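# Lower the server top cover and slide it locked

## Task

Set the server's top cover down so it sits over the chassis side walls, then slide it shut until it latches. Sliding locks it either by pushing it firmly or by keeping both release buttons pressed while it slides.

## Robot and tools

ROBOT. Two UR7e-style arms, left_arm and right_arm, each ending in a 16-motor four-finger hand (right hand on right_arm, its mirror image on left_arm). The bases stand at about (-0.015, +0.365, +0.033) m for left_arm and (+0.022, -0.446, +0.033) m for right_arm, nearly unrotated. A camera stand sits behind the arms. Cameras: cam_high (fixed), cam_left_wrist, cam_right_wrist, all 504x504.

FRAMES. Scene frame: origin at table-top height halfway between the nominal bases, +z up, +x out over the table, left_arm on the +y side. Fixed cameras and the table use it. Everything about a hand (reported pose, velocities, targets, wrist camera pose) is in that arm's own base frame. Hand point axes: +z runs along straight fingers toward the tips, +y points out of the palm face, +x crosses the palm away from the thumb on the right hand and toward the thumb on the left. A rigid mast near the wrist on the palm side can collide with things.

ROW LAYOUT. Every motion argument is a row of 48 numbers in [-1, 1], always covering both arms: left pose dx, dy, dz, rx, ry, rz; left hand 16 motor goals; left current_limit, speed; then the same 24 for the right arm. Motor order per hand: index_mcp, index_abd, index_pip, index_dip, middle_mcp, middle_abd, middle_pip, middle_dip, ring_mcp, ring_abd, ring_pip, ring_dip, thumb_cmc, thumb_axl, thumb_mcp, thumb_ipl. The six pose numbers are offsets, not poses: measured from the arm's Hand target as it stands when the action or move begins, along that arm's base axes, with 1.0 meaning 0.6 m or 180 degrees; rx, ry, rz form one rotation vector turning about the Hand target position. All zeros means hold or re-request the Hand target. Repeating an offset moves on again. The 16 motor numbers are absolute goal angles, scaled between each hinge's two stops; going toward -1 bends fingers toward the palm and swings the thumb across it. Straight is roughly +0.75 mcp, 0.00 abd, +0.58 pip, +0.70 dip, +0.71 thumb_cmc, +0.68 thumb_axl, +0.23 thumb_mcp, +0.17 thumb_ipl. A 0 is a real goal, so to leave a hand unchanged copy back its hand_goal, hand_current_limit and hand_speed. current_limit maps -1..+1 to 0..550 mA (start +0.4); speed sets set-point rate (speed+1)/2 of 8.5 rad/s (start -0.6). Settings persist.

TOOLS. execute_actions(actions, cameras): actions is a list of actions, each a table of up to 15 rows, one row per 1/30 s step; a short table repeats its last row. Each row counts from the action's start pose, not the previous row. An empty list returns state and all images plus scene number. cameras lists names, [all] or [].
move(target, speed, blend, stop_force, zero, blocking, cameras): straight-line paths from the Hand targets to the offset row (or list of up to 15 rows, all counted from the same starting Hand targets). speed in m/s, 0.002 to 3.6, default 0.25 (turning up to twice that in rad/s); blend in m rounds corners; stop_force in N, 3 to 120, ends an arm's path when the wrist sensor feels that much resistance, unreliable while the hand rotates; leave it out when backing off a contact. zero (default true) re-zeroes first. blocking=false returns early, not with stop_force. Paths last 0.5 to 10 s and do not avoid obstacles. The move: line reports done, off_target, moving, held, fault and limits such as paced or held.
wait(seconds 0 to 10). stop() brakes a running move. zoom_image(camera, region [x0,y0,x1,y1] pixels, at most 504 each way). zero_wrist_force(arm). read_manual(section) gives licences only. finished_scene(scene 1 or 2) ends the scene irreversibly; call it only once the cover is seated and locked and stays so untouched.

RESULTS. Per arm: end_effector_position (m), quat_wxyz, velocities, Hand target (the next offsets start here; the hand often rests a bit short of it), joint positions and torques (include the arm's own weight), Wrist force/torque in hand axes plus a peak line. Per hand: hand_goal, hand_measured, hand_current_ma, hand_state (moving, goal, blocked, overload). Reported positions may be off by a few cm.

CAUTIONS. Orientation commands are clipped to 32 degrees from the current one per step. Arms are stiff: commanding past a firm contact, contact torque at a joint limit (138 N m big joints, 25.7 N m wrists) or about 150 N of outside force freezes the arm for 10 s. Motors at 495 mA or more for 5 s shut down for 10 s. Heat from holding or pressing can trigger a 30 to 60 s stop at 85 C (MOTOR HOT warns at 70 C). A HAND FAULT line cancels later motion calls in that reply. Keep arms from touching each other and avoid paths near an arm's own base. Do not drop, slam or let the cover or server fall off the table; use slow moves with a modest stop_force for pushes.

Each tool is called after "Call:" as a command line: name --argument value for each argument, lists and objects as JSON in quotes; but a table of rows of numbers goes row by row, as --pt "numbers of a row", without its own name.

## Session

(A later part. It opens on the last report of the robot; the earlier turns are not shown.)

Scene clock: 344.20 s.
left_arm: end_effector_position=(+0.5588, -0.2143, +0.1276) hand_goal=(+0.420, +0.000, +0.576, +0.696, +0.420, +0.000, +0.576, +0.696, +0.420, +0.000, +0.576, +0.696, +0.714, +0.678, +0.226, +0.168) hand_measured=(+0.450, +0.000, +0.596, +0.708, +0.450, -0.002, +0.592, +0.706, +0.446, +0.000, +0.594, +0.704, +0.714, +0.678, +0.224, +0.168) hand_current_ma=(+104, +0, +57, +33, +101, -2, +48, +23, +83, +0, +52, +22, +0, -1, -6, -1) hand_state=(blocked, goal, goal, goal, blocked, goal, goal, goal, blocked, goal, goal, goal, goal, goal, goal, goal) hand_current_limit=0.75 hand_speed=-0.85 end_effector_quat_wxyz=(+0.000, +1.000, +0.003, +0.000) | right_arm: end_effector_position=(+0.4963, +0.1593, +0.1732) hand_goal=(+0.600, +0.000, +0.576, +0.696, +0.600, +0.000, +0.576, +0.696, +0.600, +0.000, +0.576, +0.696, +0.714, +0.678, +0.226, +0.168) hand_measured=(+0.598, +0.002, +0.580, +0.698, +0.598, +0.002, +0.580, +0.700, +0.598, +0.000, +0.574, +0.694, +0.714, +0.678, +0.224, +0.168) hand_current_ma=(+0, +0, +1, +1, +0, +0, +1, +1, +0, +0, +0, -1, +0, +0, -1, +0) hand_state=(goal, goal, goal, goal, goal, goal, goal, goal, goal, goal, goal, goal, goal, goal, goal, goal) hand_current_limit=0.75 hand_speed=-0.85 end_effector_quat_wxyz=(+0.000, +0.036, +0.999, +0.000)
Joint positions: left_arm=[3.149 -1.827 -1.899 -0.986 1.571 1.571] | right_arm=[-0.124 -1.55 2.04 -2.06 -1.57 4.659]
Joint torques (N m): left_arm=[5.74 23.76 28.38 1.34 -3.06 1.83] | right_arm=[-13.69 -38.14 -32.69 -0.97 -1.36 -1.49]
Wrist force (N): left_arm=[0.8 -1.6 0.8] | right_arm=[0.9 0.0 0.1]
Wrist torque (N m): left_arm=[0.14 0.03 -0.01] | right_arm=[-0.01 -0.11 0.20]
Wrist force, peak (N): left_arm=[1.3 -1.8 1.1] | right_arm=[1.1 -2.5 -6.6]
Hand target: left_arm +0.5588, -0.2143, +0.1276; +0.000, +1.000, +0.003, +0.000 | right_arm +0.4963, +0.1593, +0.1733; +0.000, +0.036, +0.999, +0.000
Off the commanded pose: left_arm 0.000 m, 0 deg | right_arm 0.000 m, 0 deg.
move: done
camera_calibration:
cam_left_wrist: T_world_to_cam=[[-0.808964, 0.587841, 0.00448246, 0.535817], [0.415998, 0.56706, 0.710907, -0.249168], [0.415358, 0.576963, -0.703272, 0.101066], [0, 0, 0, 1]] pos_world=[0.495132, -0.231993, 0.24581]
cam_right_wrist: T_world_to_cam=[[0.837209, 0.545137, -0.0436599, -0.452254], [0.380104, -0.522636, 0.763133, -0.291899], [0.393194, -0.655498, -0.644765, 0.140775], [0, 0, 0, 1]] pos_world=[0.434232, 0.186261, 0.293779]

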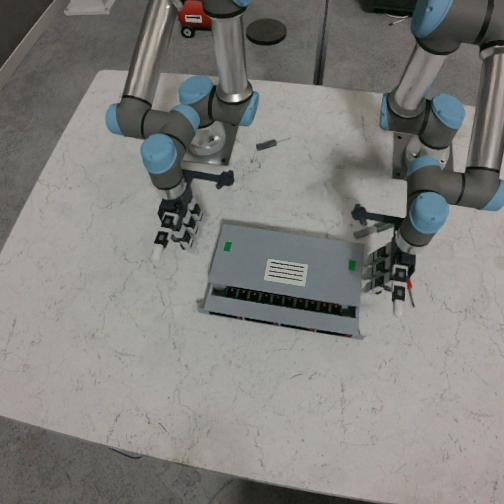

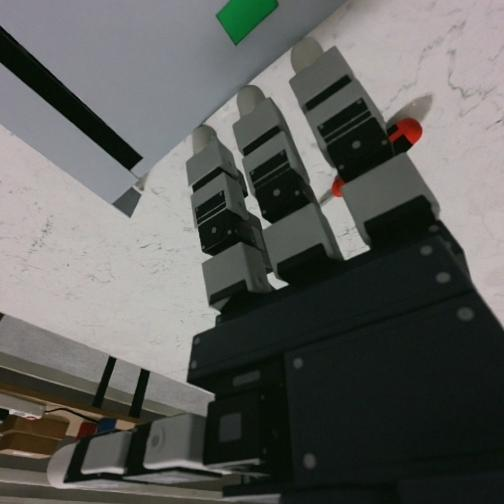

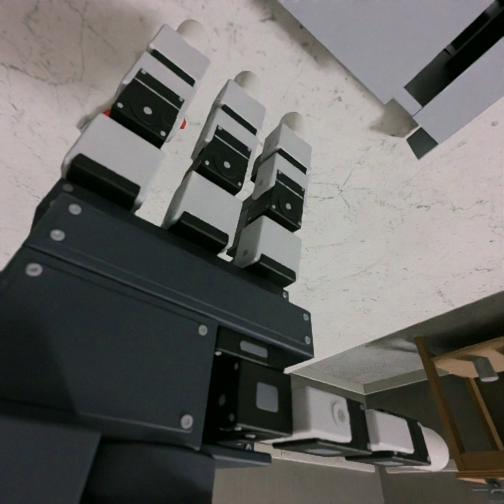

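Call:
move --target '[0,0,0,0,0,0,0.42,0,0.576,0.696,0.42,0,0.576,0.696,0.42,0,0.576,0.696,0.714,0.678,0.226,0.168,0.75,-0.85,0.0005,0.01,-0.05,0,0,0,0.42,0,0.576,0.696,0.42,0,0.576,0.696,0.42,0,0.576,0.696,0.714,0.678,0.226,0.168,0.75,-0.85]' --speed 0.08

Call:
move --target '[0,0,0,0,0,0,0.42,0,0.576,0.696,0.42,0,0.576,0.696,0.42,0,0.576,0.696,0.714,0.678,0.226,0.168,0.75,-0.85,0,0,-0.035,0,0,0,0.42,0,0.576,0.696,0.42,0,0.576,0.696,0.42,0,0.576,0.696,0.714,0.678,0.226,0.168,0.75,-0.85]' --speed 0.01 --stop_force 4 --cameras '["cam_right_wrist", "cam_high"]'

Call:
zoom_image --camera "cam_right_wrist" --region '[100, 0, 400, 200]'

Scene clock: 387.37 s.
left_arm: end_effector_position=(+0.5588, -0.2143, +0.1276) hand_goal=(+0.420, +0.000, +0.576, +0.696, +0.420, +0.000, +0.576, +0.696, +0.420, +0.000, +0.576, +0.696, +0.714, +0.678, +0.226, +0.168) hand_measured=(+0.450, +0.000, +0.596, +0.708, +0.450, -0.002, +0.592, +0.706, +0.446, +0.000, +0.594, +0.704, +0.714, +0.678, +0.224, +0.168) hand_current_ma=(+104, +0, +57, +33, +101, -2, +48, +23, +83, +0, +52, +22, +0, -1, -6, -1) hand_state=(blocked, goal, goal, goal, blocked, goal, goal, goal, blocked, goal, goal, goal, goal, goal, goal, goal) hand_current_limit=0.75 hand_speed=-0.85 end_effector_quat_wxyz=(+0.000, +1.000, +0.003, +0.000) | right_arm: end_effector_position=(+0.4965, +0.1653, +0.1434) hand_goal=(+0.420, +0.000, +0.576, +0.696, +0.420, +0.000, +0.576, +0.696, +0.420, +0.000, +0.576, +0.696, +0.714, +0.678, +0.226, +0.168) hand_measured=(+0.428, +0.002, +0.580, +0.698, +0.428, +0.002, +0.580, +0.700, +0.428, +0.000, +0.574, +0.694, +0.714, +0.678, +0.224, +0.168) hand_current_ma=(+4, +0, +1, +1, +4, +0, +1, +1, +4, +0, +0, -1, +0, +0, -1, +0) hand_state=(goal, goal, goal, goal, goal, goal, goal, goal, goal, goal, goal, goal, goal, goal, goal, goal) hand_current_limit=0.75 hand_speed=-0.85 end_effector_quat_wxyz=(+0.000, +0.036, +0.999, +0.000)
Joint positions: left_arm=[3.149 -1.827 -1.899 -0.986 1.571 1.571] | right_arm=[-0.111 -1.506 2.082 -2.146 -1.57 4.672]
Joint torques (N m): left_arm=[5.74 23.92 28.26 1.29 -3.08 1.88] | right_arm=[13.87 -10.67 -11.55 -4.67 1.08 1.51]
Wrist force (N): left_arm=[1.0 -1.7 1.4] | right_arm=[1.2 0.2 -0.2]
Wrist torque (N m): left_arm=[0.07 0.02 0.03] | right_arm=[0.11 -0.13 0.09]
Wrist force, peak (N): left_arm=[1.0 -1.7 1.4] | right_arm=[1.4 0.2 -0.1]
Hand target: left_arm +0.5588, -0.2143, +0.1276; +0.000, +1.000, +0.003, +0.000 | right_arm +0.4966, +0.1653, +0.1433; +0.000, +0.036, +0.999, +0.000
Off the commanded pose: left_arm 0.000 m, 0 deg | right_arm 0.000 m, 0 deg.
move: done

Scene clock: 390.47 s.
left_arm: end_effector_position=(+0.5588, -0.2143, +0.1276) hand_goal=(+0.420, +0.000, +0.576, +0.696, +0.420, +0.000, +0.576, +0.696, +0.420, +0.000, +0.576, +0.696, +0.714, +0.678, +0.226, +0.168) hand_measured=(+0.450, +0.000, +0.596, +0.708, +0.450, -0.002, +0.592, +0.706, +0.446, +0.000, +0.594, +0.704, +0.714, +0.678, +0.224, +0.168) hand_current_ma=(+104, +0, +57, +33, +101, -2, +48, +23, +83, +0, +52, +22, +0, -1, -6, -1) hand_state=(blocked, goal, goal, goal, blocked, goal, goal, goal, blocked, goal, goal, goal, goal, goal, goal, goal) hand_current_limit=0.75 hand_speed=-0.85 end_effector_quat_wxyz=(+0.000, +1.000, +0.003, +0.000) | right_arm: end_effector_position=(+0.4966, +0.1653, +0.1223) hand_goal=(+0.420, +0.000, +0.576, +0.696, +0.420, +0.000, +0.576, +0.696, +0.420, +0.000, +0.576, +0.696, +0.714, +0.678, +0.226, +0.168) hand_measured=(+0.428, +0.002, +0.580, +0.698, +0.428, +0.002, +0.580, +0.700, +0.428, +0.000, +0.574, +0.694, +0.714, +0.678, +0.224, +0.168) hand_current_ma=(+4, +0, +1, +1, +4, +0, +1, +1, +4, +0, +0, -1, +0, +0, -1, +0) hand_state=(goal, goal, goal, goal, goal, goal, goal, goal, goal, goal, goal, goal, goal, goal, goal, goal) hand_current_limit=0.75 hand_speed=-0.85 end_effector_quat_wxyz=(+0.000, +0.036, +0.999, +0.000)
Joint positions: left_arm=[3.149 -1.827 -1.899 -0.986 1.571 1.571] | right_arm=[-0.111 -1.473 2.111 -2.208 -1.57 4.673]
Joint torques (N m): left_arm=[5.18 23.41 28.81 1.17 -2.92 1.91] | right_arm=[14.23 -12.43 -11.73 -4.76 1.45 1.61]
Wrist force (N): left_arm=[0.6 -1.5 0.8] | right_arm=[1.2 -0.2 -0.2]
Wrist torque (N m): left_arm=[0.14 0.05 -0.02] | right_arm=[0.07 -0.11 0.08]
Wrist force, peak (N): left_arm=[0.8 -1.9 0.9] | right_arm=[1.4 -0.5 -0.3]
Hand target: left_arm +0.5588, -0.2143, +0.1276; +0.000, +1.000, +0.003, +0.000 | right_arm +0.4966, +0.1653, +0.1223; +0.000, +0.036, +0.999, +0.000
Off the commanded pose: left_arm 0.000 m, 0 deg | right_arm 0.000 m, 0 deg.
move: done
camera_calibration:
cam_right_wrist: T_world_to_cam=[[0.837209, 0.545137, -0.0436599, -0.457994], [0.380104, -0.522636, 0.763133, -0.25011], [0.393194, -0.655498, -0.644765, 0.111836], [0, 0, 0, 1]] pos_world=[0.434532, 0.192261, 0.242979]
Images, in order (width x height): cam_high 504x504, cam_right_wrist 504x504.

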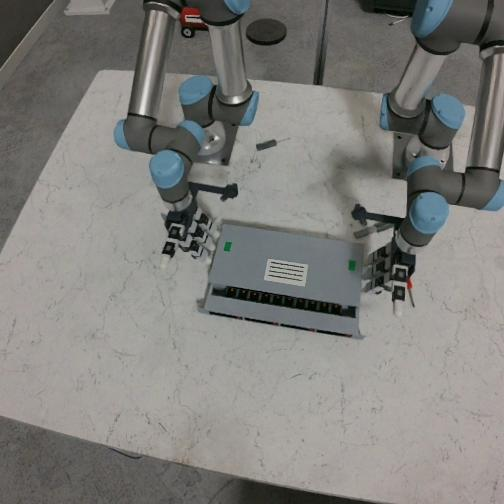

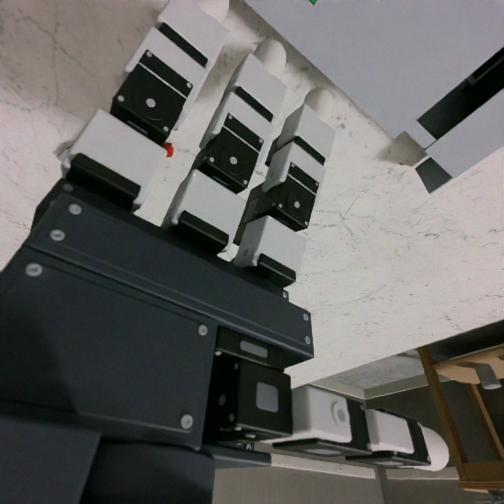

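Scaled by 1.680.

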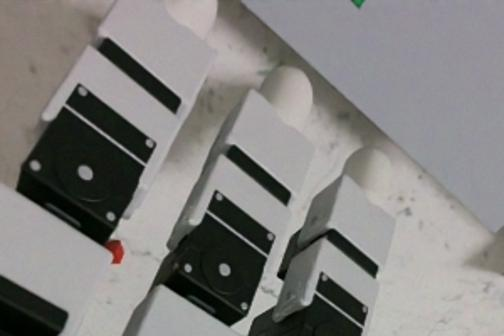

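Call:
move --pt "0 0.008 0 0 0 0 0.42 0 0.576 0.696 0.42 0 0.576 0.696 0.42 0 0.576 0.696 0.714 0.678 0.226 0.168 0.75 -0.85 0 0 -0.0088 0 0 0 0.42 0 0.576 0.696 0.42 0 0.576 0.696 0.42 0 0.576 0.696 0.714 0.678 0.226 0.168 0.75 -0.85" --pt "0 0.008 -0.0177 0 0 0 0.42 0 0.576 0.696 0.42 0 0.576 0.696 0.42 0 0.576 0.696 0.714 0.678 0.226 0.168 0.75 -0.85 0 0 -0.0088 0 0 0 0.42 0 0.576 0.696 0.42 0 0.576 0.696 0.42 0 0.576 0.696 0.714 0.678 0.226 0.168 0.75 -0.85" --pt "0 -0.0015 -0.0177 0 0 0 0.42 0 0.576 0.696 0.42 0 0.576 0.696 0.42 0 0.576 0.696 0.714 0.678 0.226 0.168 0.75 -0.85 0.0008 0.0117 -0.0088 0 0 0 0.42 0 0.576 0.696 0.42 0 0.576 0.696 0.42 0 0.576 0.696 0.714 0.678 0.226 0.168 0.75 -0.85" --speed 0.02 --cameras '["all"]'

Call:
zoom_image --camera "cam_high" --region '[340, 280, 380, 345]'

Call:
zoom_image --camera "cam_high" --region '[190, 270, 240, 320]'

Scene clock: 407.47 s.
left_arm: end_effector_position=(+0.5588, -0.2150, +0.1170) hand_goal=(+0.420, +0.000, +0.576, +0.696, +0.420, +0.000, +0.576, +0.696, +0.420, +0.000, +0.576, +0.696, +0.714, +0.678, +0.226, +0.168) hand_measured=(+0.466, -0.002, +0.604, +0.708, +0.464, -0.002, +0.598, +0.704, +0.456, +0.000, +0.600, +0.704, +0.714, +0.678, +0.224, +0.168) hand_current_ma=(+169, -2, +87, +35, +160, -3, +69, +22, +127, -1, +73, +21, +0, -1, -6, -1) hand_state=(blocked, goal, blocked, goal, blocked, goal, blocked, goal, blocked, goal, blocked, goal, goal, goal, goal, goal) hand_current_limit=0.75 hand_speed=-0.85 end_effector_quat_wxyz=(+0.000, +1.000, +0.003, +0.000) | right_arm: end_effector_position=(+0.4970, +0.1721, +0.1170) hand_goal=(+0.420, +0.000, +0.576, +0.696, +0.420, +0.000, +0.576, +0.696, +0.420, +0.000, +0.576, +0.696, +0.714, +0.678, +0.226, +0.168) hand_measured=(+0.428, +0.002, +0.580, +0.698, +0.436, +0.002, +0.582, +0.700, +0.444, +0.000, +0.588, +0.700, +0.714, +0.678, +0.224, +0.168) hand_current_ma=(+4, +0, +1, +1, +11, +0, +3, +1, +24, +0, +7, +1, +0, +0, -1, +0) hand_state=(goal, goal, goal, goal, goal, goal, goal, goal, blocked, goal, goal, goal, goal, goal, goal, goal) hand_current_limit=0.75 hand_speed=-0.85 end_effector_quat_wxyz=(+0.000, +0.036, +0.999, +0.000)
Joint positions: left_arm=[3.147 -1.842 -1.911 -0.958 1.571 1.57] | right_arm=[-0.096 -1.461 2.114 -2.223 -1.57 4.687]
Joint torques (N m): left_arm=[-12.06 18.41 27.23 -0.01 -2.45 -1.81] | right_arm=[16.34 -10.75 -29.65 -0.51 2.04 1.51]
Wrist force (N): left_arm=[0.5 -10.6 -9.1] | right_arm=[1.1 -2.8 -1.9]
Wrist torque (N m): left_arm=[1.21 -0.22 0.30] | right_arm=[0.40 0.00 -0.10]
Wrist force, peak (N): left_arm=[0.2 -10.3 -10.0] | right_arm=[1.4 -3.2 -2.0]
Hand target: left_arm +0.5588, -0.2152, +0.1170; +0.000, +1.000, +0.003, +0.000 | right_arm +0.4970, +0.1723, +0.1170; +0.000, +0.036, +0.999, +0.000
Off the commanded pose: left_arm 0.000 m, 0 deg | right_arm 0.000 m, 0 deg.
move: done
camera_calibration:
cam_left_wrist: T_world_to_cam=[[-0.808964, 0.587841, 0.00448246, 0.536335], [0.415998, 0.56706, 0.710907, -0.241179], [0.415358, 0.576963, -0.703272, 0.0940726], [0, 0, 0, 1]] pos_world=[0.495132, -0.232793, 0.23521]
cam_right_wrist: T_world_to_cam=[[0.837209, 0.545137, -0.0436599, -0.462351], [0.380104, -0.522636, 0.763133, -0.242702], [0.393194, -0.655498, -0.644765, 0.112679], [0, 0, 0, 1]] pos_world=[0.435032, 0.199061, 0.237679]

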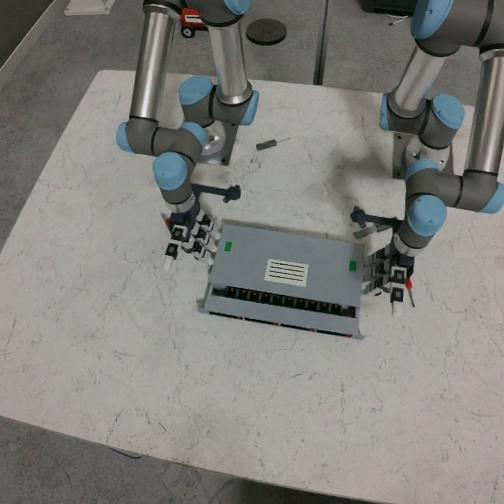

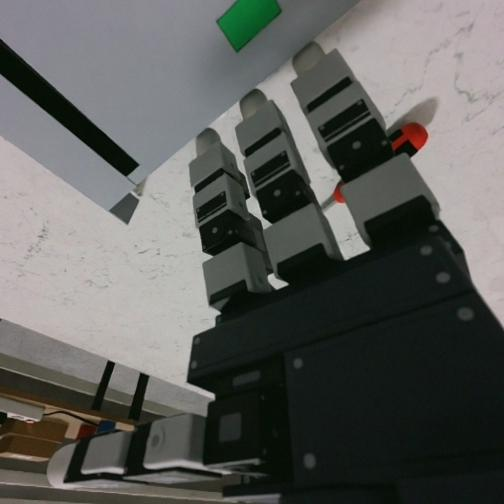

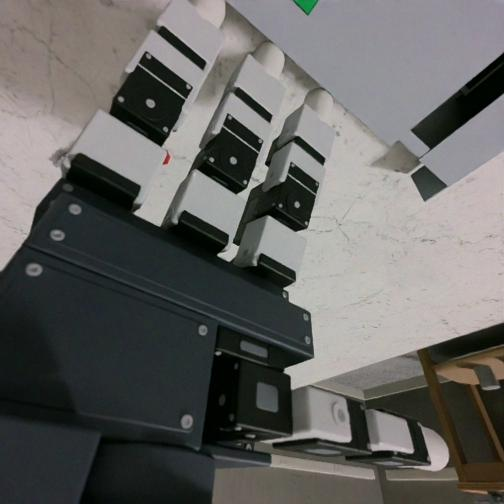

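Scaled by 7.754.

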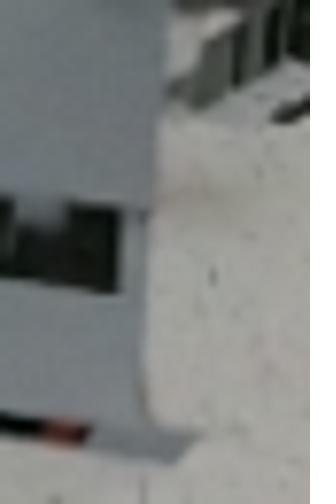

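Scaled by 10.080.

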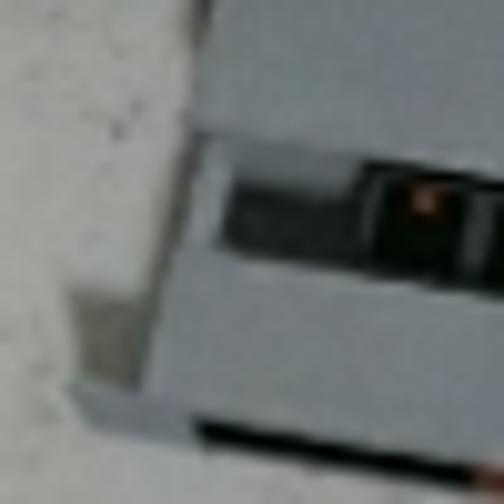

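Call:
zoom_image --camera "cam_left_wrist" --region '[80, 100, 230, 250]'

Call:
zoom_image --camera "cam_right_wrist" --region '[330, 80, 480, 230]'

Call:
zoom_image --camera "cam_high" --region '[195, 210, 235, 310]'

Call:
zoom_image --camera "cam_high" --region '[335, 230, 375, 340]'

Scaled by 3.360.

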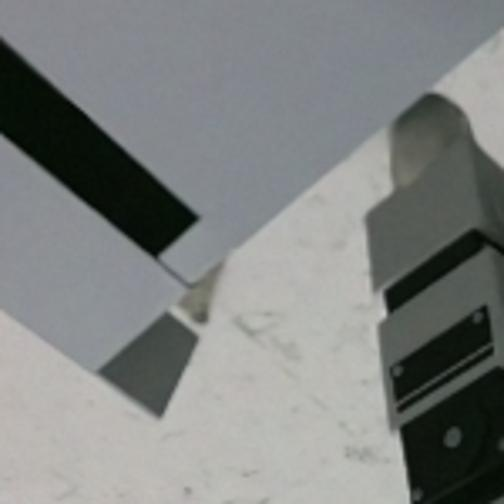

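Scaled by 3.360.

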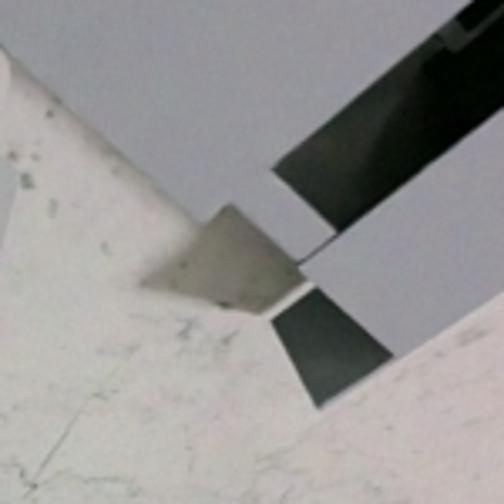

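Scaled by 5.040.

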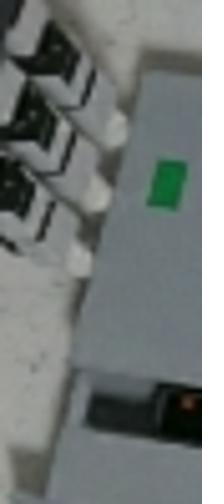

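Scaled by 4.582.

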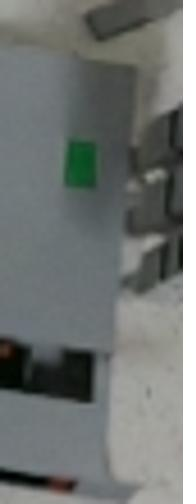

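Call:
move --pt "0 0.0025 0 0 0 0 0.42 0 0.576 0.696 0.42 0 0.576 0.696 0.42 0 0.576 0.696 0.714 0.678 0.226 0.168 0.75 -0.85 0.0003 0.0058 0 0 0 0 0.42 0 0.576 0.696 0.42 0 0.576 0.696 0.42 0 0.576 0.696 0.714 0.678 0.226 0.168 0.75 -0.85" --pt "0.0083 0.0026 0 0 0 0 0.42 0 0.576 0.696 0.42 0 0.576 0.696 0.42 0 0.576 0.696 0.714 0.678 0.226 0.168 0.75 -0.85 0.0086 0.0053 0 0 0 0 0.42 0 0.576 0.696 0.42 0 0.576 0.696 0.42 0 0.576 0.696 0.714 0.678 0.226 0.168 0.75 -0.85" --speed 0.01 --cameras '["all"]'

Call:
zoom_image --camera "cam_high" --region '[340, 280, 380, 345]'

Call:
zoom_image --camera "cam_high" --region '[190, 270, 240, 320]'

Scene clock: 444.73 s.
left_arm: end_effector_position=(+0.5636, -0.2136, +0.1170) hand_goal=(+0.420, +0.000, +0.576, +0.696, +0.420, +0.000, +0.576, +0.696, +0.420, +0.000, +0.576, +0.696, +0.714, +0.678, +0.226, +0.168) hand_measured=(+0.464, -0.002, +0.604, +0.710, +0.464, -0.004, +0.600, +0.704, +0.458, -0.002, +0.602, +0.708, +0.714, +0.678, +0.224, +0.168) hand_current_ma=(+160, -4, +88, +35, +163, -6, +70, +22, +133, -5, +80, +29, +0, -1, -6, -1) hand_state=(blocked, goal, blocked, goal, blocked, goal, blocked, goal, blocked, goal, blocked, goal, goal, goal, goal, goal) hand_current_limit=0.75 hand_speed=-0.85 end_effector_quat_wxyz=(+0.000, +1.000, +0.003, +0.000) end_effector_velocity=(+0.002, +0.000, +0.000) end_effector_angular_velocity=(+0.001, +0.000, -0.001) | right_arm: end_effector_position=(+0.5020, +0.1755, +0.1170) hand_goal=(+0.420, +0.000, +0.576, +0.696, +0.420, +0.000, +0.576, +0.696, +0.420, +0.000, +0.576, +0.696, +0.714, +0.678, +0.226, +0.168) hand_measured=(+0.434, -0.004, +0.584, +0.698, +0.444, -0.004, +0.588, +0.700, +0.452, -0.006, +0.594, +0.704, +0.714, +0.678, +0.224, +0.168) hand_current_ma=(+9, -1, +3, +1, +22, -1, +7, +1, +37, -1, +12, +3, +0, +0, -1, +0) hand_state=(goal, goal, goal, goal, blocked, goal, goal, goal, blocked, goal, goal, goal, goal, goal, goal, goal) hand_current_limit=0.75 hand_speed=-0.85 end_effector_quat_wxyz=(+0.000, +0.036, +0.999, +0.000)
Joint positions: left_arm=[3.15 -1.851 -1.899 -0.961 1.571 1.572] | right_arm=[-0.088 -1.448 2.099 -2.221 -1.57 4.696]
Joint velocities: left_arm=[0 -0.003 0.005 -0.002 0.001 0.001] | right_arm=[within noise]
Joint torques (N m): left_arm=[7.53 25.83 33.39 1.15 -2.11 1.82] | right_arm=[15.24 -13.22 -30.72 -1.1 2.33 1.67]
Wrist force (N): left_arm=[0.1 -3.8 0.4] | right_arm=[1.8 -3.9 -1.6]
Wrist torque (N m): left_arm=[0.33 -0.17 0.10] | right_arm=[0.44 0.07 -0.08]
Wrist force, peak (N): left_arm=[0.8 -10.7 -9.2] | right_arm=[0.8 -5.2 -3.5]
Hand target: left_arm +0.5638, -0.2136, +0.1170; +0.000, +1.000, +0.003, +0.000 | right_arm +0.5022, +0.1755, +0.1170; +0.000, +0.036, +0.999, +0.000
Off the commanded pose: left_arm 0.000 m, 0 deg | right_arm 0.000 m, 0 deg.
move: done
camera_calibration:
cam_left_wrist: T_world_to_cam=[[-0.808964, 0.587841, 0.00448246, 0.539395], [0.415998, 0.56706, 0.710907, -0.243969], [0.415358, 0.576963, -0.703272, 0.0912711], [0, 0, 0, 1]] pos_world=[0.499932, -0.231393, 0.23521]
cam_right_wrist: T_world_to_cam=[[0.837209, 0.545137, -0.0436599, -0.46839], [0.380104, -0.522636, 0.763133, -0.242825], [0.393194, -0.655498, -0.644765, 0.112942], [0, 0, 0, 1]] pos_world=[0.440032, 0.202461, 0.237679]

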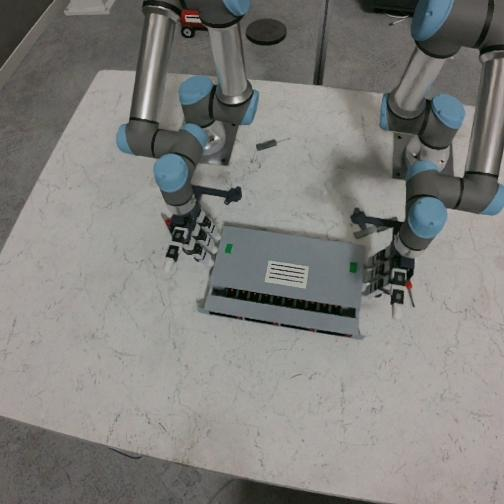

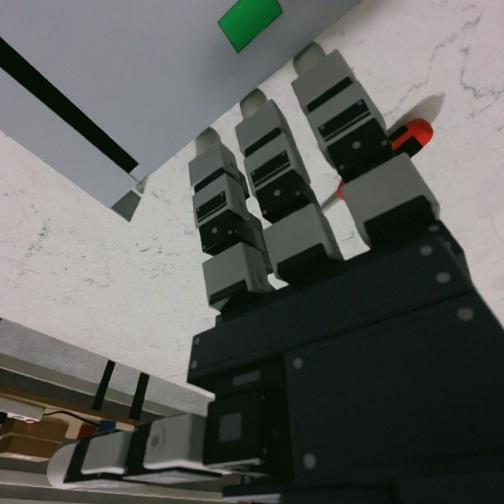

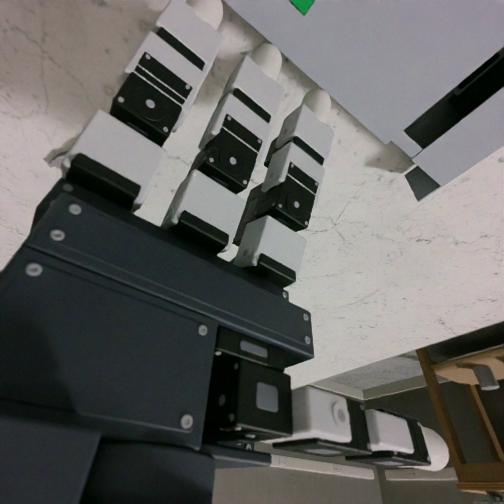

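Scaled by 7.754.

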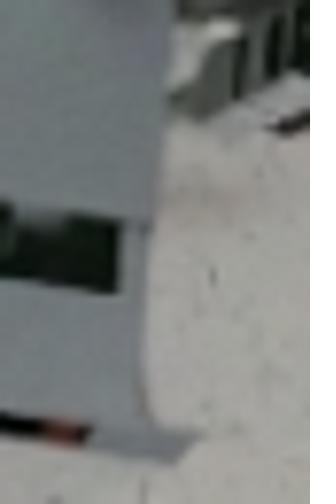

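Scaled by 10.080.

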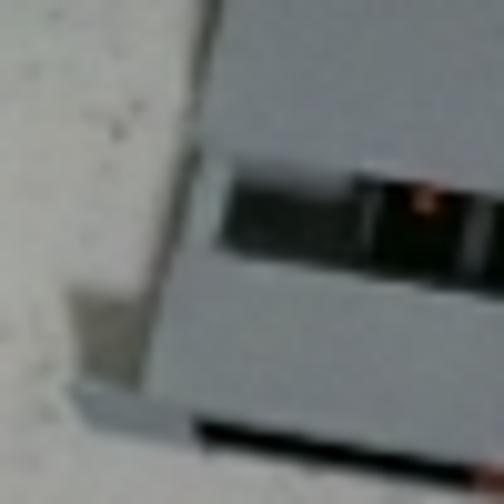

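Call:
move --target '[0.01,0.0001,0,0,0,0,0.42,0,0.576,0.696,0.42,0,0.576,0.696,0.42,0,0.576,0.696,0.714,0.678,0.226,0.168,0.75,-0.85,0.01,-0.0006,0,0,0,0,0.42,0,0.576,0.696,0.42,0,0.576,0.696,0.42,0,0.576,0.696,0.714,0.678,0.226,0.168,0.75,-0.85]' --speed 0.01 --cameras '["all"]'

Call:
zoom_image --camera "cam_high" --region '[340, 280, 380, 345]'

Call:
zoom_image --camera "cam_high" --region '[190, 270, 240, 320]'

Call:
zoom_image --camera "cam_left_wrist" --region '[80, 100, 230, 250]'

Call:
zoom_image --camera "cam_right_wrist" --region '[330, 80, 480, 230]'

Scene clock: 451.93 s.
left_arm: end_effector_position=(+0.5696, -0.2136, +0.1170) hand_goal=(+0.420, +0.000, +0.576, +0.696, +0.420, +0.000, +0.576, +0.696, +0.420, +0.000, +0.576, +0.696, +0.714, +0.678, +0.226, +0.168) hand_measured=(+0.464, -0.004, +0.604, +0.710, +0.464, -0.004, +0.600, +0.704, +0.458, -0.004, +0.602, +0.708, +0.714, +0.678, +0.224, +0.168) hand_current_ma=(+160, -8, +88, +35, +163, -9, +70, +22, +133, -7, +80, +29, +0, -1, -6, -1) hand_state=(blocked, goal, blocked, goal, blocked, goal, blocked, goal, blocked, goal, blocked, goal, goal, goal, goal, goal) hand_current_limit=0.75 hand_speed=-0.85 end_effector_quat_wxyz=(+0.000, +1.000, +0.003, +0.000) | right_arm: end_effector_position=(+0.5081, +0.1751, +0.1170) hand_goal=(+0.420, +0.000, +0.576, +0.696, +0.420, +0.000, +0.576, +0.696, +0.420, +0.000, +0.576, +0.696, +0.714, +0.678, +0.226, +0.168) hand_measured=(+0.434, -0.004, +0.584, +0.698, +0.444, -0.004, +0.588, +0.700, +0.452, -0.006, +0.594, +0.704, +0.714, +0.678, +0.224, +0.168) hand_current_ma=(+9, -1, +3, +1, +22, -1, +7, +1, +37, -1, +12, +3, +0, +0, -1, +0) hand_state=(goal, goal, goal, goal, blocked, goal, goal, goal, blocked, goal, goal, goal, goal, goal, goal, goal) hand_current_limit=0.75 hand_speed=-0.85 end_effector_quat_wxyz=(+0.000, +0.036, +0.999, +0.000)
Joint positions: left_arm=[3.15 -1.864 -1.882 -0.966 1.571 1.573] | right_arm=[-0.087 -1.435 2.084 -2.219 -1.57 4.696]
Joint torques (N m): left_arm=[6.89 25.75 32.43 1.3 -2.33 1.96] | right_arm=[14.31 -12.85 -32.44 -0.88 2.35 1.73]
Wrist force (N): left_arm=[-0.5 -3.7 0.4] | right_arm=[1.8 -2.4 -0.8]
Wrist torque (N m): left_arm=[0.33 -0.12 0.04] | right_arm=[0.32 -0.01 -0.05]
Wrist force, peak (N): left_arm=[-0.3 -4.0 0.5] | right_arm=[2.4 -4.0 -1.9]
Hand target: left_arm +0.5698, -0.2136, +0.1170; +0.000, +1.000, +0.003, +0.000 | right_arm +0.5082, +0.1751, +0.1170; +0.000, +0.036, +0.999, +0.000
Off the commanded pose: left_arm 0.000 m, 0 deg | right_arm 0.000 m, 0 deg.
move: done
camera_calibration:
cam_left_wrist: T_world_to_cam=[[-0.808964, 0.587841, 0.00448246, 0.54419], [0.415998, 0.56706, 0.710907, -0.246522], [0.415358, 0.576963, -0.703272, 0.0887213], [0, 0, 0, 1]] pos_world=[0.505932, -0.231293, 0.23521]
cam_right_wrist: T_world_to_cam=[[0.837209, 0.545137, -0.0436599, -0.473196], [0.380104, -0.522636, 0.763133, -0.245315], [0.393194, -0.655498, -0.644765, 0.110321], [0, 0, 0, 1]] pos_world=[0.446032, 0.202061, 0.237679]

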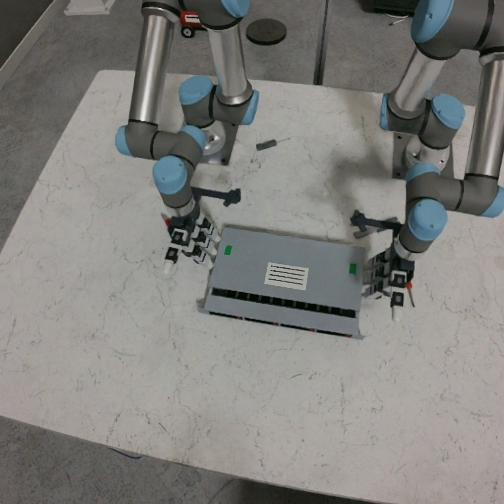

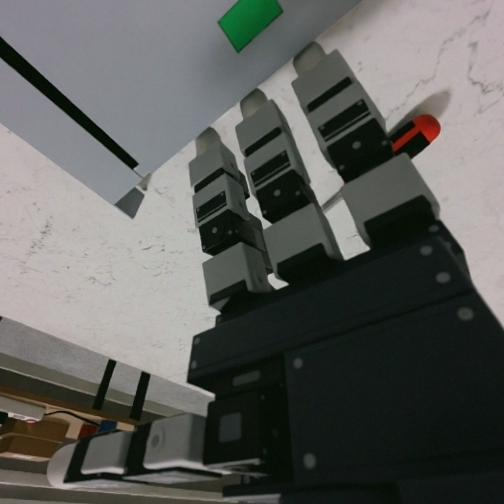

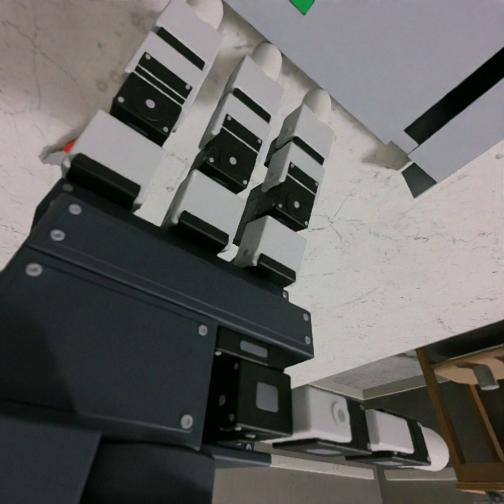

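Scaled by 7.754.

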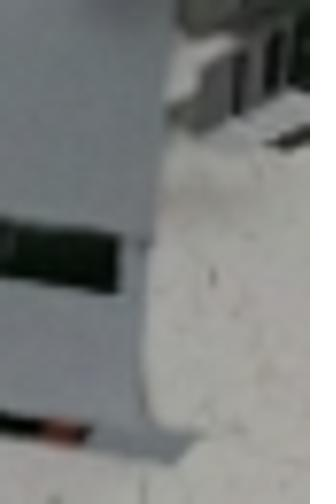

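Scaled by 10.080.

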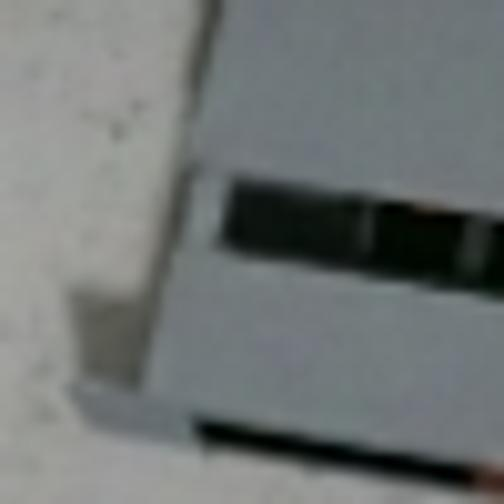

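Scaled by 3.360.

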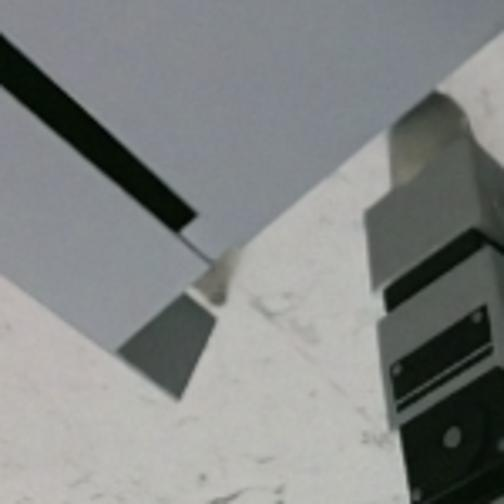

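Scaled by 3.360.

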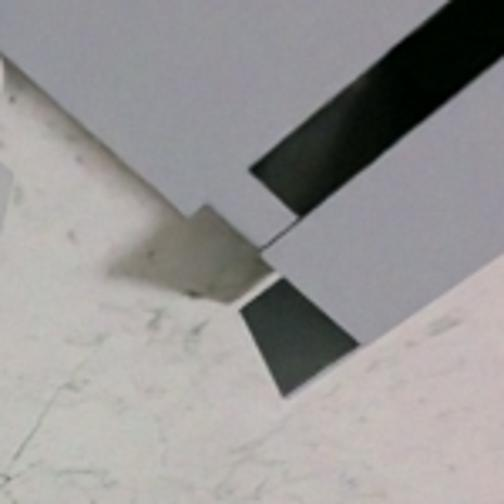

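Call:
move --target '[0.005,0,0,0,0,0,0.42,0,0.576,0.696,0.42,0,0.576,0.696,0.42,0,0.576,0.696,0.714,0.678,0.226,0.168,0.75,-0.85,0.005,-0.0003,0,0,0,0,0.42,0,0.576,0.696,0.42,0,0.576,0.696,0.42,0,0.576,0.696,0.714,0.678,0.226,0.168,0.75,-0.85]' --speed 0.01 --cameras '["all"]'

Call:
zoom_image --camera "cam_high" --region '[340, 280, 380, 345]'

Call:
zoom_image --camera "cam_high" --region '[190, 270, 240, 320]'

Call:
zoom_image --camera "cam_left_wrist" --region '[80, 100, 230, 250]'

Call:
zoom_image --camera "cam_right_wrist" --region '[330, 80, 480, 230]'

Scene clock: 462.00 s.
left_arm: end_effector_position=(+0.5726, -0.2136, +0.1170) hand_goal=(+0.420, +0.000, +0.576, +0.696, +0.420, +0.000, +0.576, +0.696, +0.420, +0.000, +0.576, +0.696, +0.714, +0.678, +0.226, +0.168) hand_measured=(+0.464, -0.006, +0.604, +0.710, +0.464, -0.006, +0.600, +0.704, +0.458, -0.006, +0.602, +0.708, +0.714, +0.678, +0.224, +0.168) hand_current_ma=(+160, -11, +88, +35, +163, -12, +70, +22, +133, -10, +80, +29, +0, -1, -6, -1) hand_state=(blocked, goal, blocked, goal, blocked, goal, blocked, goal, blocked, goal, blocked, goal, goal, goal, goal, goal) hand_current_limit=0.75 hand_speed=-0.85 end_effector_quat_wxyz=(+0.000, +1.000, +0.003, +0.000) | right_arm: end_effector_position=(+0.5111, +0.1750, +0.1170) hand_goal=(+0.420, +0.000, +0.576, +0.696, +0.420, +0.000, +0.576, +0.696, +0.420, +0.000, +0.576, +0.696, +0.714, +0.678, +0.226, +0.168) hand_measured=(+0.434, -0.004, +0.584, +0.698, +0.444, -0.004, +0.588, +0.700, +0.452, -0.006, +0.594, +0.704, +0.714, +0.678, +0.224, +0.168) hand_current_ma=(+9, -1, +3, +1, +22, -1, +7, +1, +37, -1, +12, +3, +0, +0, -1, +0) hand_state=(goal, goal, goal, goal, blocked, goal, goal, goal, blocked, goal, goal, goal, goal, goal, goal, goal) hand_current_limit=0.75 hand_speed=-0.85 end_effector_quat_wxyz=(+0.000, +0.036, +0.999, +0.000)
Joint positions: left_arm=[3.15 -1.87 -1.874 -0.968 1.571 1.573] | right_arm=[-0.087 -1.429 2.076 -2.217 -1.57 4.696]
Joint torques (N m): left_arm=[-3.39 24.88 32.43 1.24 -2.46 0.34] | right_arm=[14.03 -13 -29.5 -0.94 -0.04 1.84]
Wrist force (N): left_arm=[-0.4 -3.8 0.0] | right_arm=[1.8 -2.2 -0.4]
Wrist torque (N m): left_arm=[0.38 -0.16 0.06] | right_arm=[0.22 -0.01 -0.03]
Wrist force, peak (N): left_arm=[-0.7 -4.1 0.2] | right_arm=[1.9 -3.0 -0.6]
Hand target: left_arm +0.5728, -0.2136, +0.1170; +0.000, +1.000, +0.003, +0.000 | right_arm +0.5112, +0.1750, +0.1170; +0.000, +0.036, +0.999, +0.000
Off the commanded pose: left_arm 0.000 m, 0 deg | right_arm 0.000 m, 0 deg.
move: done
camera_calibration:
cam_left_wrist: T_world_to_cam=[[-0.808964, 0.587841, 0.00448246, 0.546617], [0.415998, 0.56706, 0.710907, -0.24777], [0.415358, 0.576963, -0.703272, 0.0874752], [0, 0, 0, 1]] pos_world=[0.508932, -0.231293, 0.23521]
cam_right_wrist: T_world_to_cam=[[0.837209, 0.545137, -0.0436599, -0.475653], [0.380104, -0.522636, 0.763133, -0.246508], [0.393194, -0.655498, -0.644765, 0.109076], [0, 0, 0, 1]] pos_world=[0.449032, 0.201961, 0.237679]

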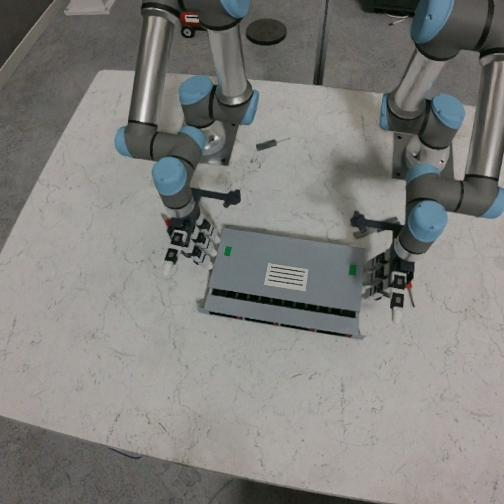

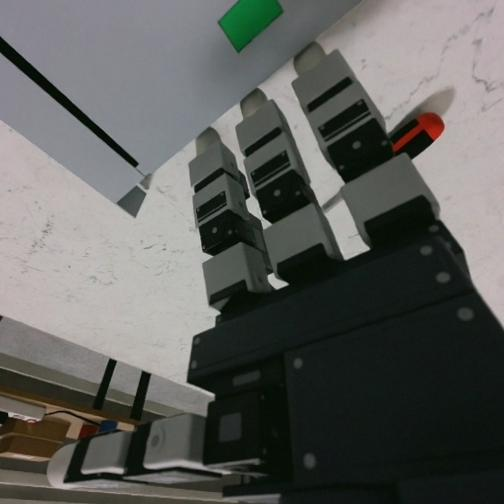

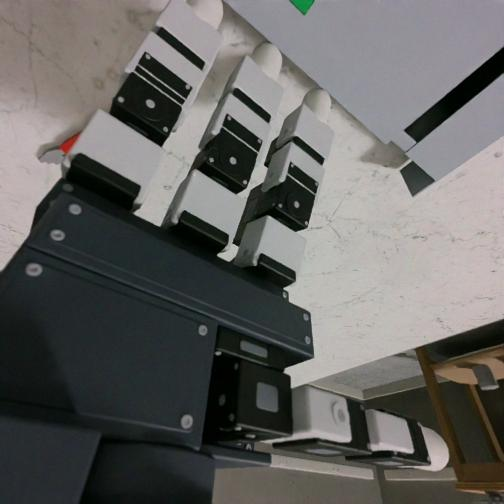

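Scaled by 7.754.

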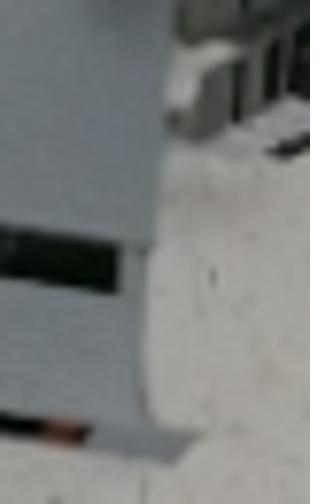

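Scaled by 10.080.

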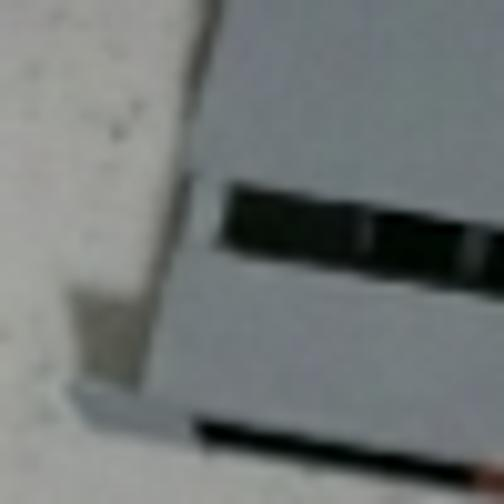

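Scaled by 3.360.

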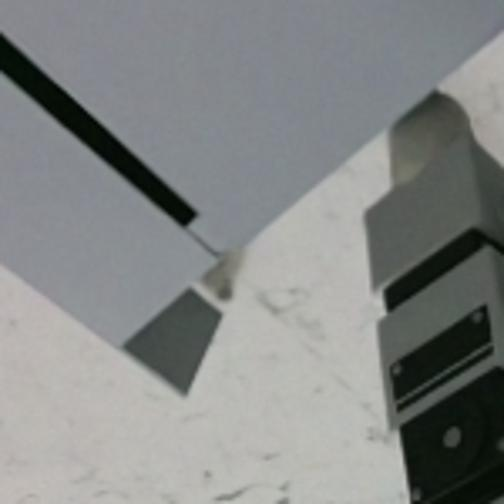

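Scaled by 3.360.

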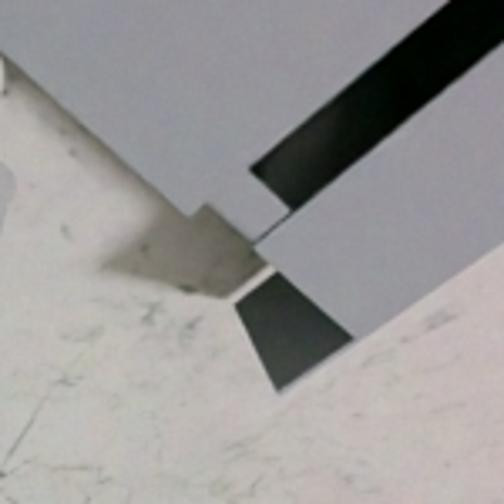

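Call:
move --pt "0 0.01 0 0 0 0 0.6 0 0.576 0.696 0.6 0 0.576 0.696 0.6 0 0.576 0.696 0.714 0.678 0.226 0.168 0.75 -0.5 -0.0006 -0.01 0 0 0 0 0.6 0 0.576 0.696 0.6 0 0.576 0.696 0.6 0 0.576 0.696 0.714 0.678 0.226 0.168 0.75 -0.5" --pt "0 0.01 0.06 0 0 0 0.6 0 0.576 0.696 0.6 0 0.576 0.696 0.6 0 0.576 0.696 0.714 0.678 0.226 0.168 0.75 -0.5 -0.0006 -0.01 0.06 0 0 0 0.6 0 0.576 0.696 0.6 0 0.576 0.696 0.6 0 0.576 0.696 0.714 0.678 0.226 0.168 0.75 -0.5" --pt "-0.001 -0.09 0.06 0 0 0 0.479 0 0.576 0.696 0.479 0 0.576 0.696 0.479 0 0.576 0.696 0.714 0.678 0.226 0.168 0.75 -0.5 0.006 0.09 0.06 0 0 0 0.479 0 0.576 0.696 0.479 0 0.576 0.696 0.479 0 0.576 0.696 0.714 0.678 0.226 0.168 0.75 -0.5" --speed 0.06

Call:
move --target '[0,0,-0.045,0,0,0,0.479,0,0.576,0.696,0.479,0,0.576,0.696,0.479,0,0.576,0.696,0.714,0.678,0.226,0.168,0.75,-0.5,0,0,-0.045,0,0,0,0.479,0,0.576,0.696,0.479,0,0.576,0.696,0.479,0,0.576,0.696,0.714,0.678,0.226,0.168,0.75,-0.5]' --speed 0.01 --stop_force 5 --cameras '["all"]'

Scene clock: 477.27 s.
left_arm: end_effector_position=(+0.5722, -0.2676, +0.1530) hand_goal=(+0.480, +0.000, +0.576, +0.696, +0.480, +0.000, +0.576, +0.696, +0.480, +0.000, +0.576, +0.696, +0.714, +0.678, +0.226, +0.168) hand_measured=(+0.486, -0.002, +0.578, +0.700, +0.486, -0.004, +0.578, +0.698, +0.486, -0.002, +0.580, +0.698, +0.714, +0.678, +0.224, +0.168) hand_current_ma=(+14, -5, +5, +6, +16, -6, +6, +6, +14, -5, +6, +6, +0, -1, -6, -1) hand_state=(goal, goal, goal, goal, goal, goal, goal, goal, goal, goal, goal, goal, goal, goal, goal, goal) hand_current_limit=0.75 hand_speed=-0.50 end_effector_quat_wxyz=(+0.000, +1.000, +0.003, +0.000) | right_arm: end_effector_position=(+0.5148, +0.2289, +0.1530) hand_goal=(+0.480, +0.000, +0.576, +0.696, +0.480, +0.000, +0.576, +0.696, +0.480, +0.000, +0.576, +0.696, +0.714, +0.678, +0.226, +0.168) hand_measured=(+0.486, -0.002, +0.580, +0.698, +0.486, -0.002, +0.580, +0.700, +0.486, -0.002, +0.578, +0.698, +0.714, +0.678, +0.224, +0.168) hand_current_ma=(+2, +0, +1, +1, +3, -1, +1, +1, +2, +0, +1, +1, +0, +0, -1, +0) hand_state=(goal, goal, goal, goal, goal, goal, goal, goal, goal, goal, goal, goal, goal, goal, goal, goal) hand_current_limit=0.75 hand_speed=-0.50 end_effector_quat_wxyz=(+0.000, +0.036, +0.999, +0.000)
Joint positions: left_arm=[3.053 -1.854 -1.787 -1.071 1.571 1.475] | right_arm=[0.025 -1.444 1.984 -2.109 -1.57 4.809]
Joint torques (N m): left_arm=[-6.52 25.22 32.7 0.68 1.82 -1.71] | right_arm=[13.79 -14.62 -32.11 -0.64 -0.23 1.57]
Wrist force (N): left_arm=[0.8 0.1 -0.1] | right_arm=[1.2 0.0 -0.1]
Wrist torque (N m): left_arm=[0.03 -0.03 0.10] | right_arm=[0.08 -0.16 0.04]
Wrist force, peak (N): left_arm=[-0.9 -4.2 -0.2] | right_arm=[2.4 -2.1 -0.2]
Hand target: left_arm +0.5722, -0.2676, +0.1530; +0.000, +1.000, +0.003, +0.000 | right_arm +0.5148, +0.2290, +0.1530; +0.000, +0.036, +0.999, +0.000
Off the commanded pose: left_arm 0.000 m, 0 deg | right_arm 0.000 m, 0 deg.
move: done

Scene clock: 480.87 s.
left_arm: end_effector_position=(+0.5722, -0.2676, +0.1399) hand_goal=(+0.480, +0.000, +0.576, +0.696, +0.480, +0.000, +0.576, +0.696, +0.480, +0.000, +0.576, +0.696, +0.714, +0.678, +0.226, +0.168) hand_measured=(+0.484, -0.004, +0.578, +0.700, +0.486, -0.004, +0.578, +0.698, +0.484, -0.004, +0.580, +0.698, +0.714, +0.678, +0.224, +0.168) hand_current_ma=(+11, -6, +5, +6, +14, -7, +6, +6, +12, -6, +6, +6, +0, -1, -6, -1) hand_state=(goal, goal, goal, goal, goal, goal, goal, goal, goal, goal, goal, goal, goal, goal, goal, goal) hand_current_limit=0.75 hand_speed=-0.50 end_effector_quat_wxyz=(+0.000, +1.000, +0.003, +0.000) | right_arm: end_effector_position=(+0.5148, +0.2290, +0.1304) hand_goal=(+0.480, +0.000, +0.576, +0.696, +0.480, +0.000, +0.576, +0.696, +0.480, +0.000, +0.576, +0.696, +0.714, +0.678, +0.226, +0.168) hand_measured=(+0.486, -0.004, +0.580, +0.698, +0.486, -0.004, +0.580, +0.700, +0.486, -0.004, +0.578, +0.698, +0.714, +0.678, +0.224, +0.168) hand_current_ma=(+2, -1, +1, +1, +2, -1, +1, +1, +2, -1, +1, +1, +0, +0, -1, +0) hand_state=(goal, goal, goal, goal, goal, goal, goal, goal, goal, goal, goal, goal, goal, goal, goal, goal) hand_current_limit=0.75 hand_speed=-0.50 end_effector_quat_wxyz=(+0.000, +0.036, +0.999, +0.000)
Joint positions: left_arm=[3.053 -1.87 -1.804 -1.038 1.571 1.475] | right_arm=[0.025 -1.413 2.015 -2.172 -1.57 4.809]
Joint torques (N m): left_arm=[-6.42 34.56 24.79 0.41 -2.73 -1.03] | right_arm=[14.03 -41.76 -28.72 -0.33 1.22 1.52]
Wrist force (N): left_arm=[0.7 -2.0 -5.5] | right_arm=[1.5 -2.1 -5.0]
Wrist torque (N m): left_arm=[0.39 -0.17 0.13] | right_arm=[0.42 -0.06 0.04]
Wrist force, peak (N): left_arm=[0.1 -3.9 -12.0] | right_arm=[1.8 -4.7 -13.5]
Hand target: left_arm +0.5722, -0.2676, +0.1399; +0.000, +1.000, +0.003, +0.000 (not the last commanded pose) | right_arm +0.5148, +0.2290, +0.1304; +0.000, +0.036, +0.999, +0.000 (not the last commanded pose)
Off the commanded pose: left_arm 0.014 m, 0 deg | right_arm 0.004 m, 0 deg.
move: contact (left_arm, right_arm)
camera_calibration:
cam_left_wrist: T_world_to_cam=[[-0.808965, 0.58784, 0.00448299, 0.577934], [0.415968, 0.567019, 0.710957, -0.233272], [0.415387, 0.577004, -0.703221, 0.134886], [0, 0, 0, 1]] pos_world=[0.508532, -0.285293, 0.25811]
cam_right_wrist: T_world_to_cam=[[0.837209, 0.545137, -0.0436599, -0.507548], [0.380104, -0.522636, 0.763133, -0.22997], [0.393194, -0.655498, -0.644765, 0.151592], [0, 0, 0, 1]] pos_world=[0.452732, 0.255861, 0.251079]

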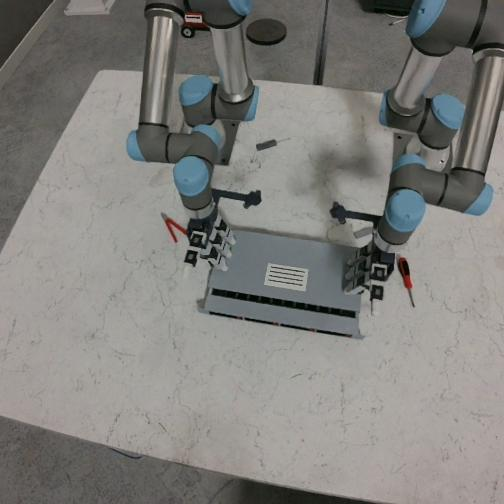

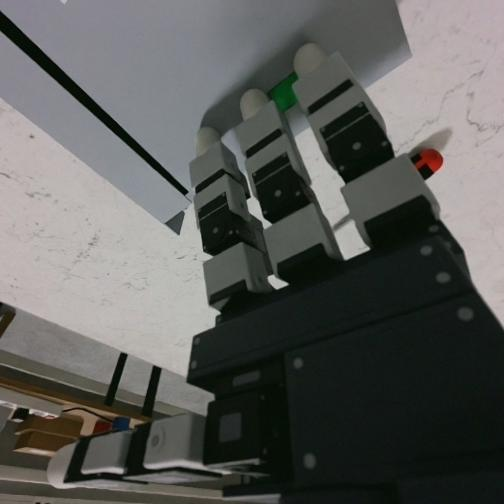

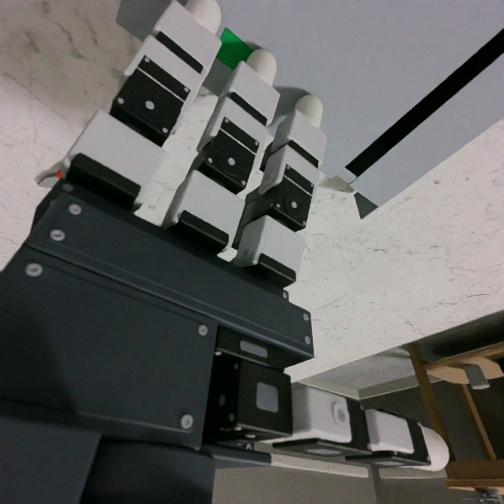

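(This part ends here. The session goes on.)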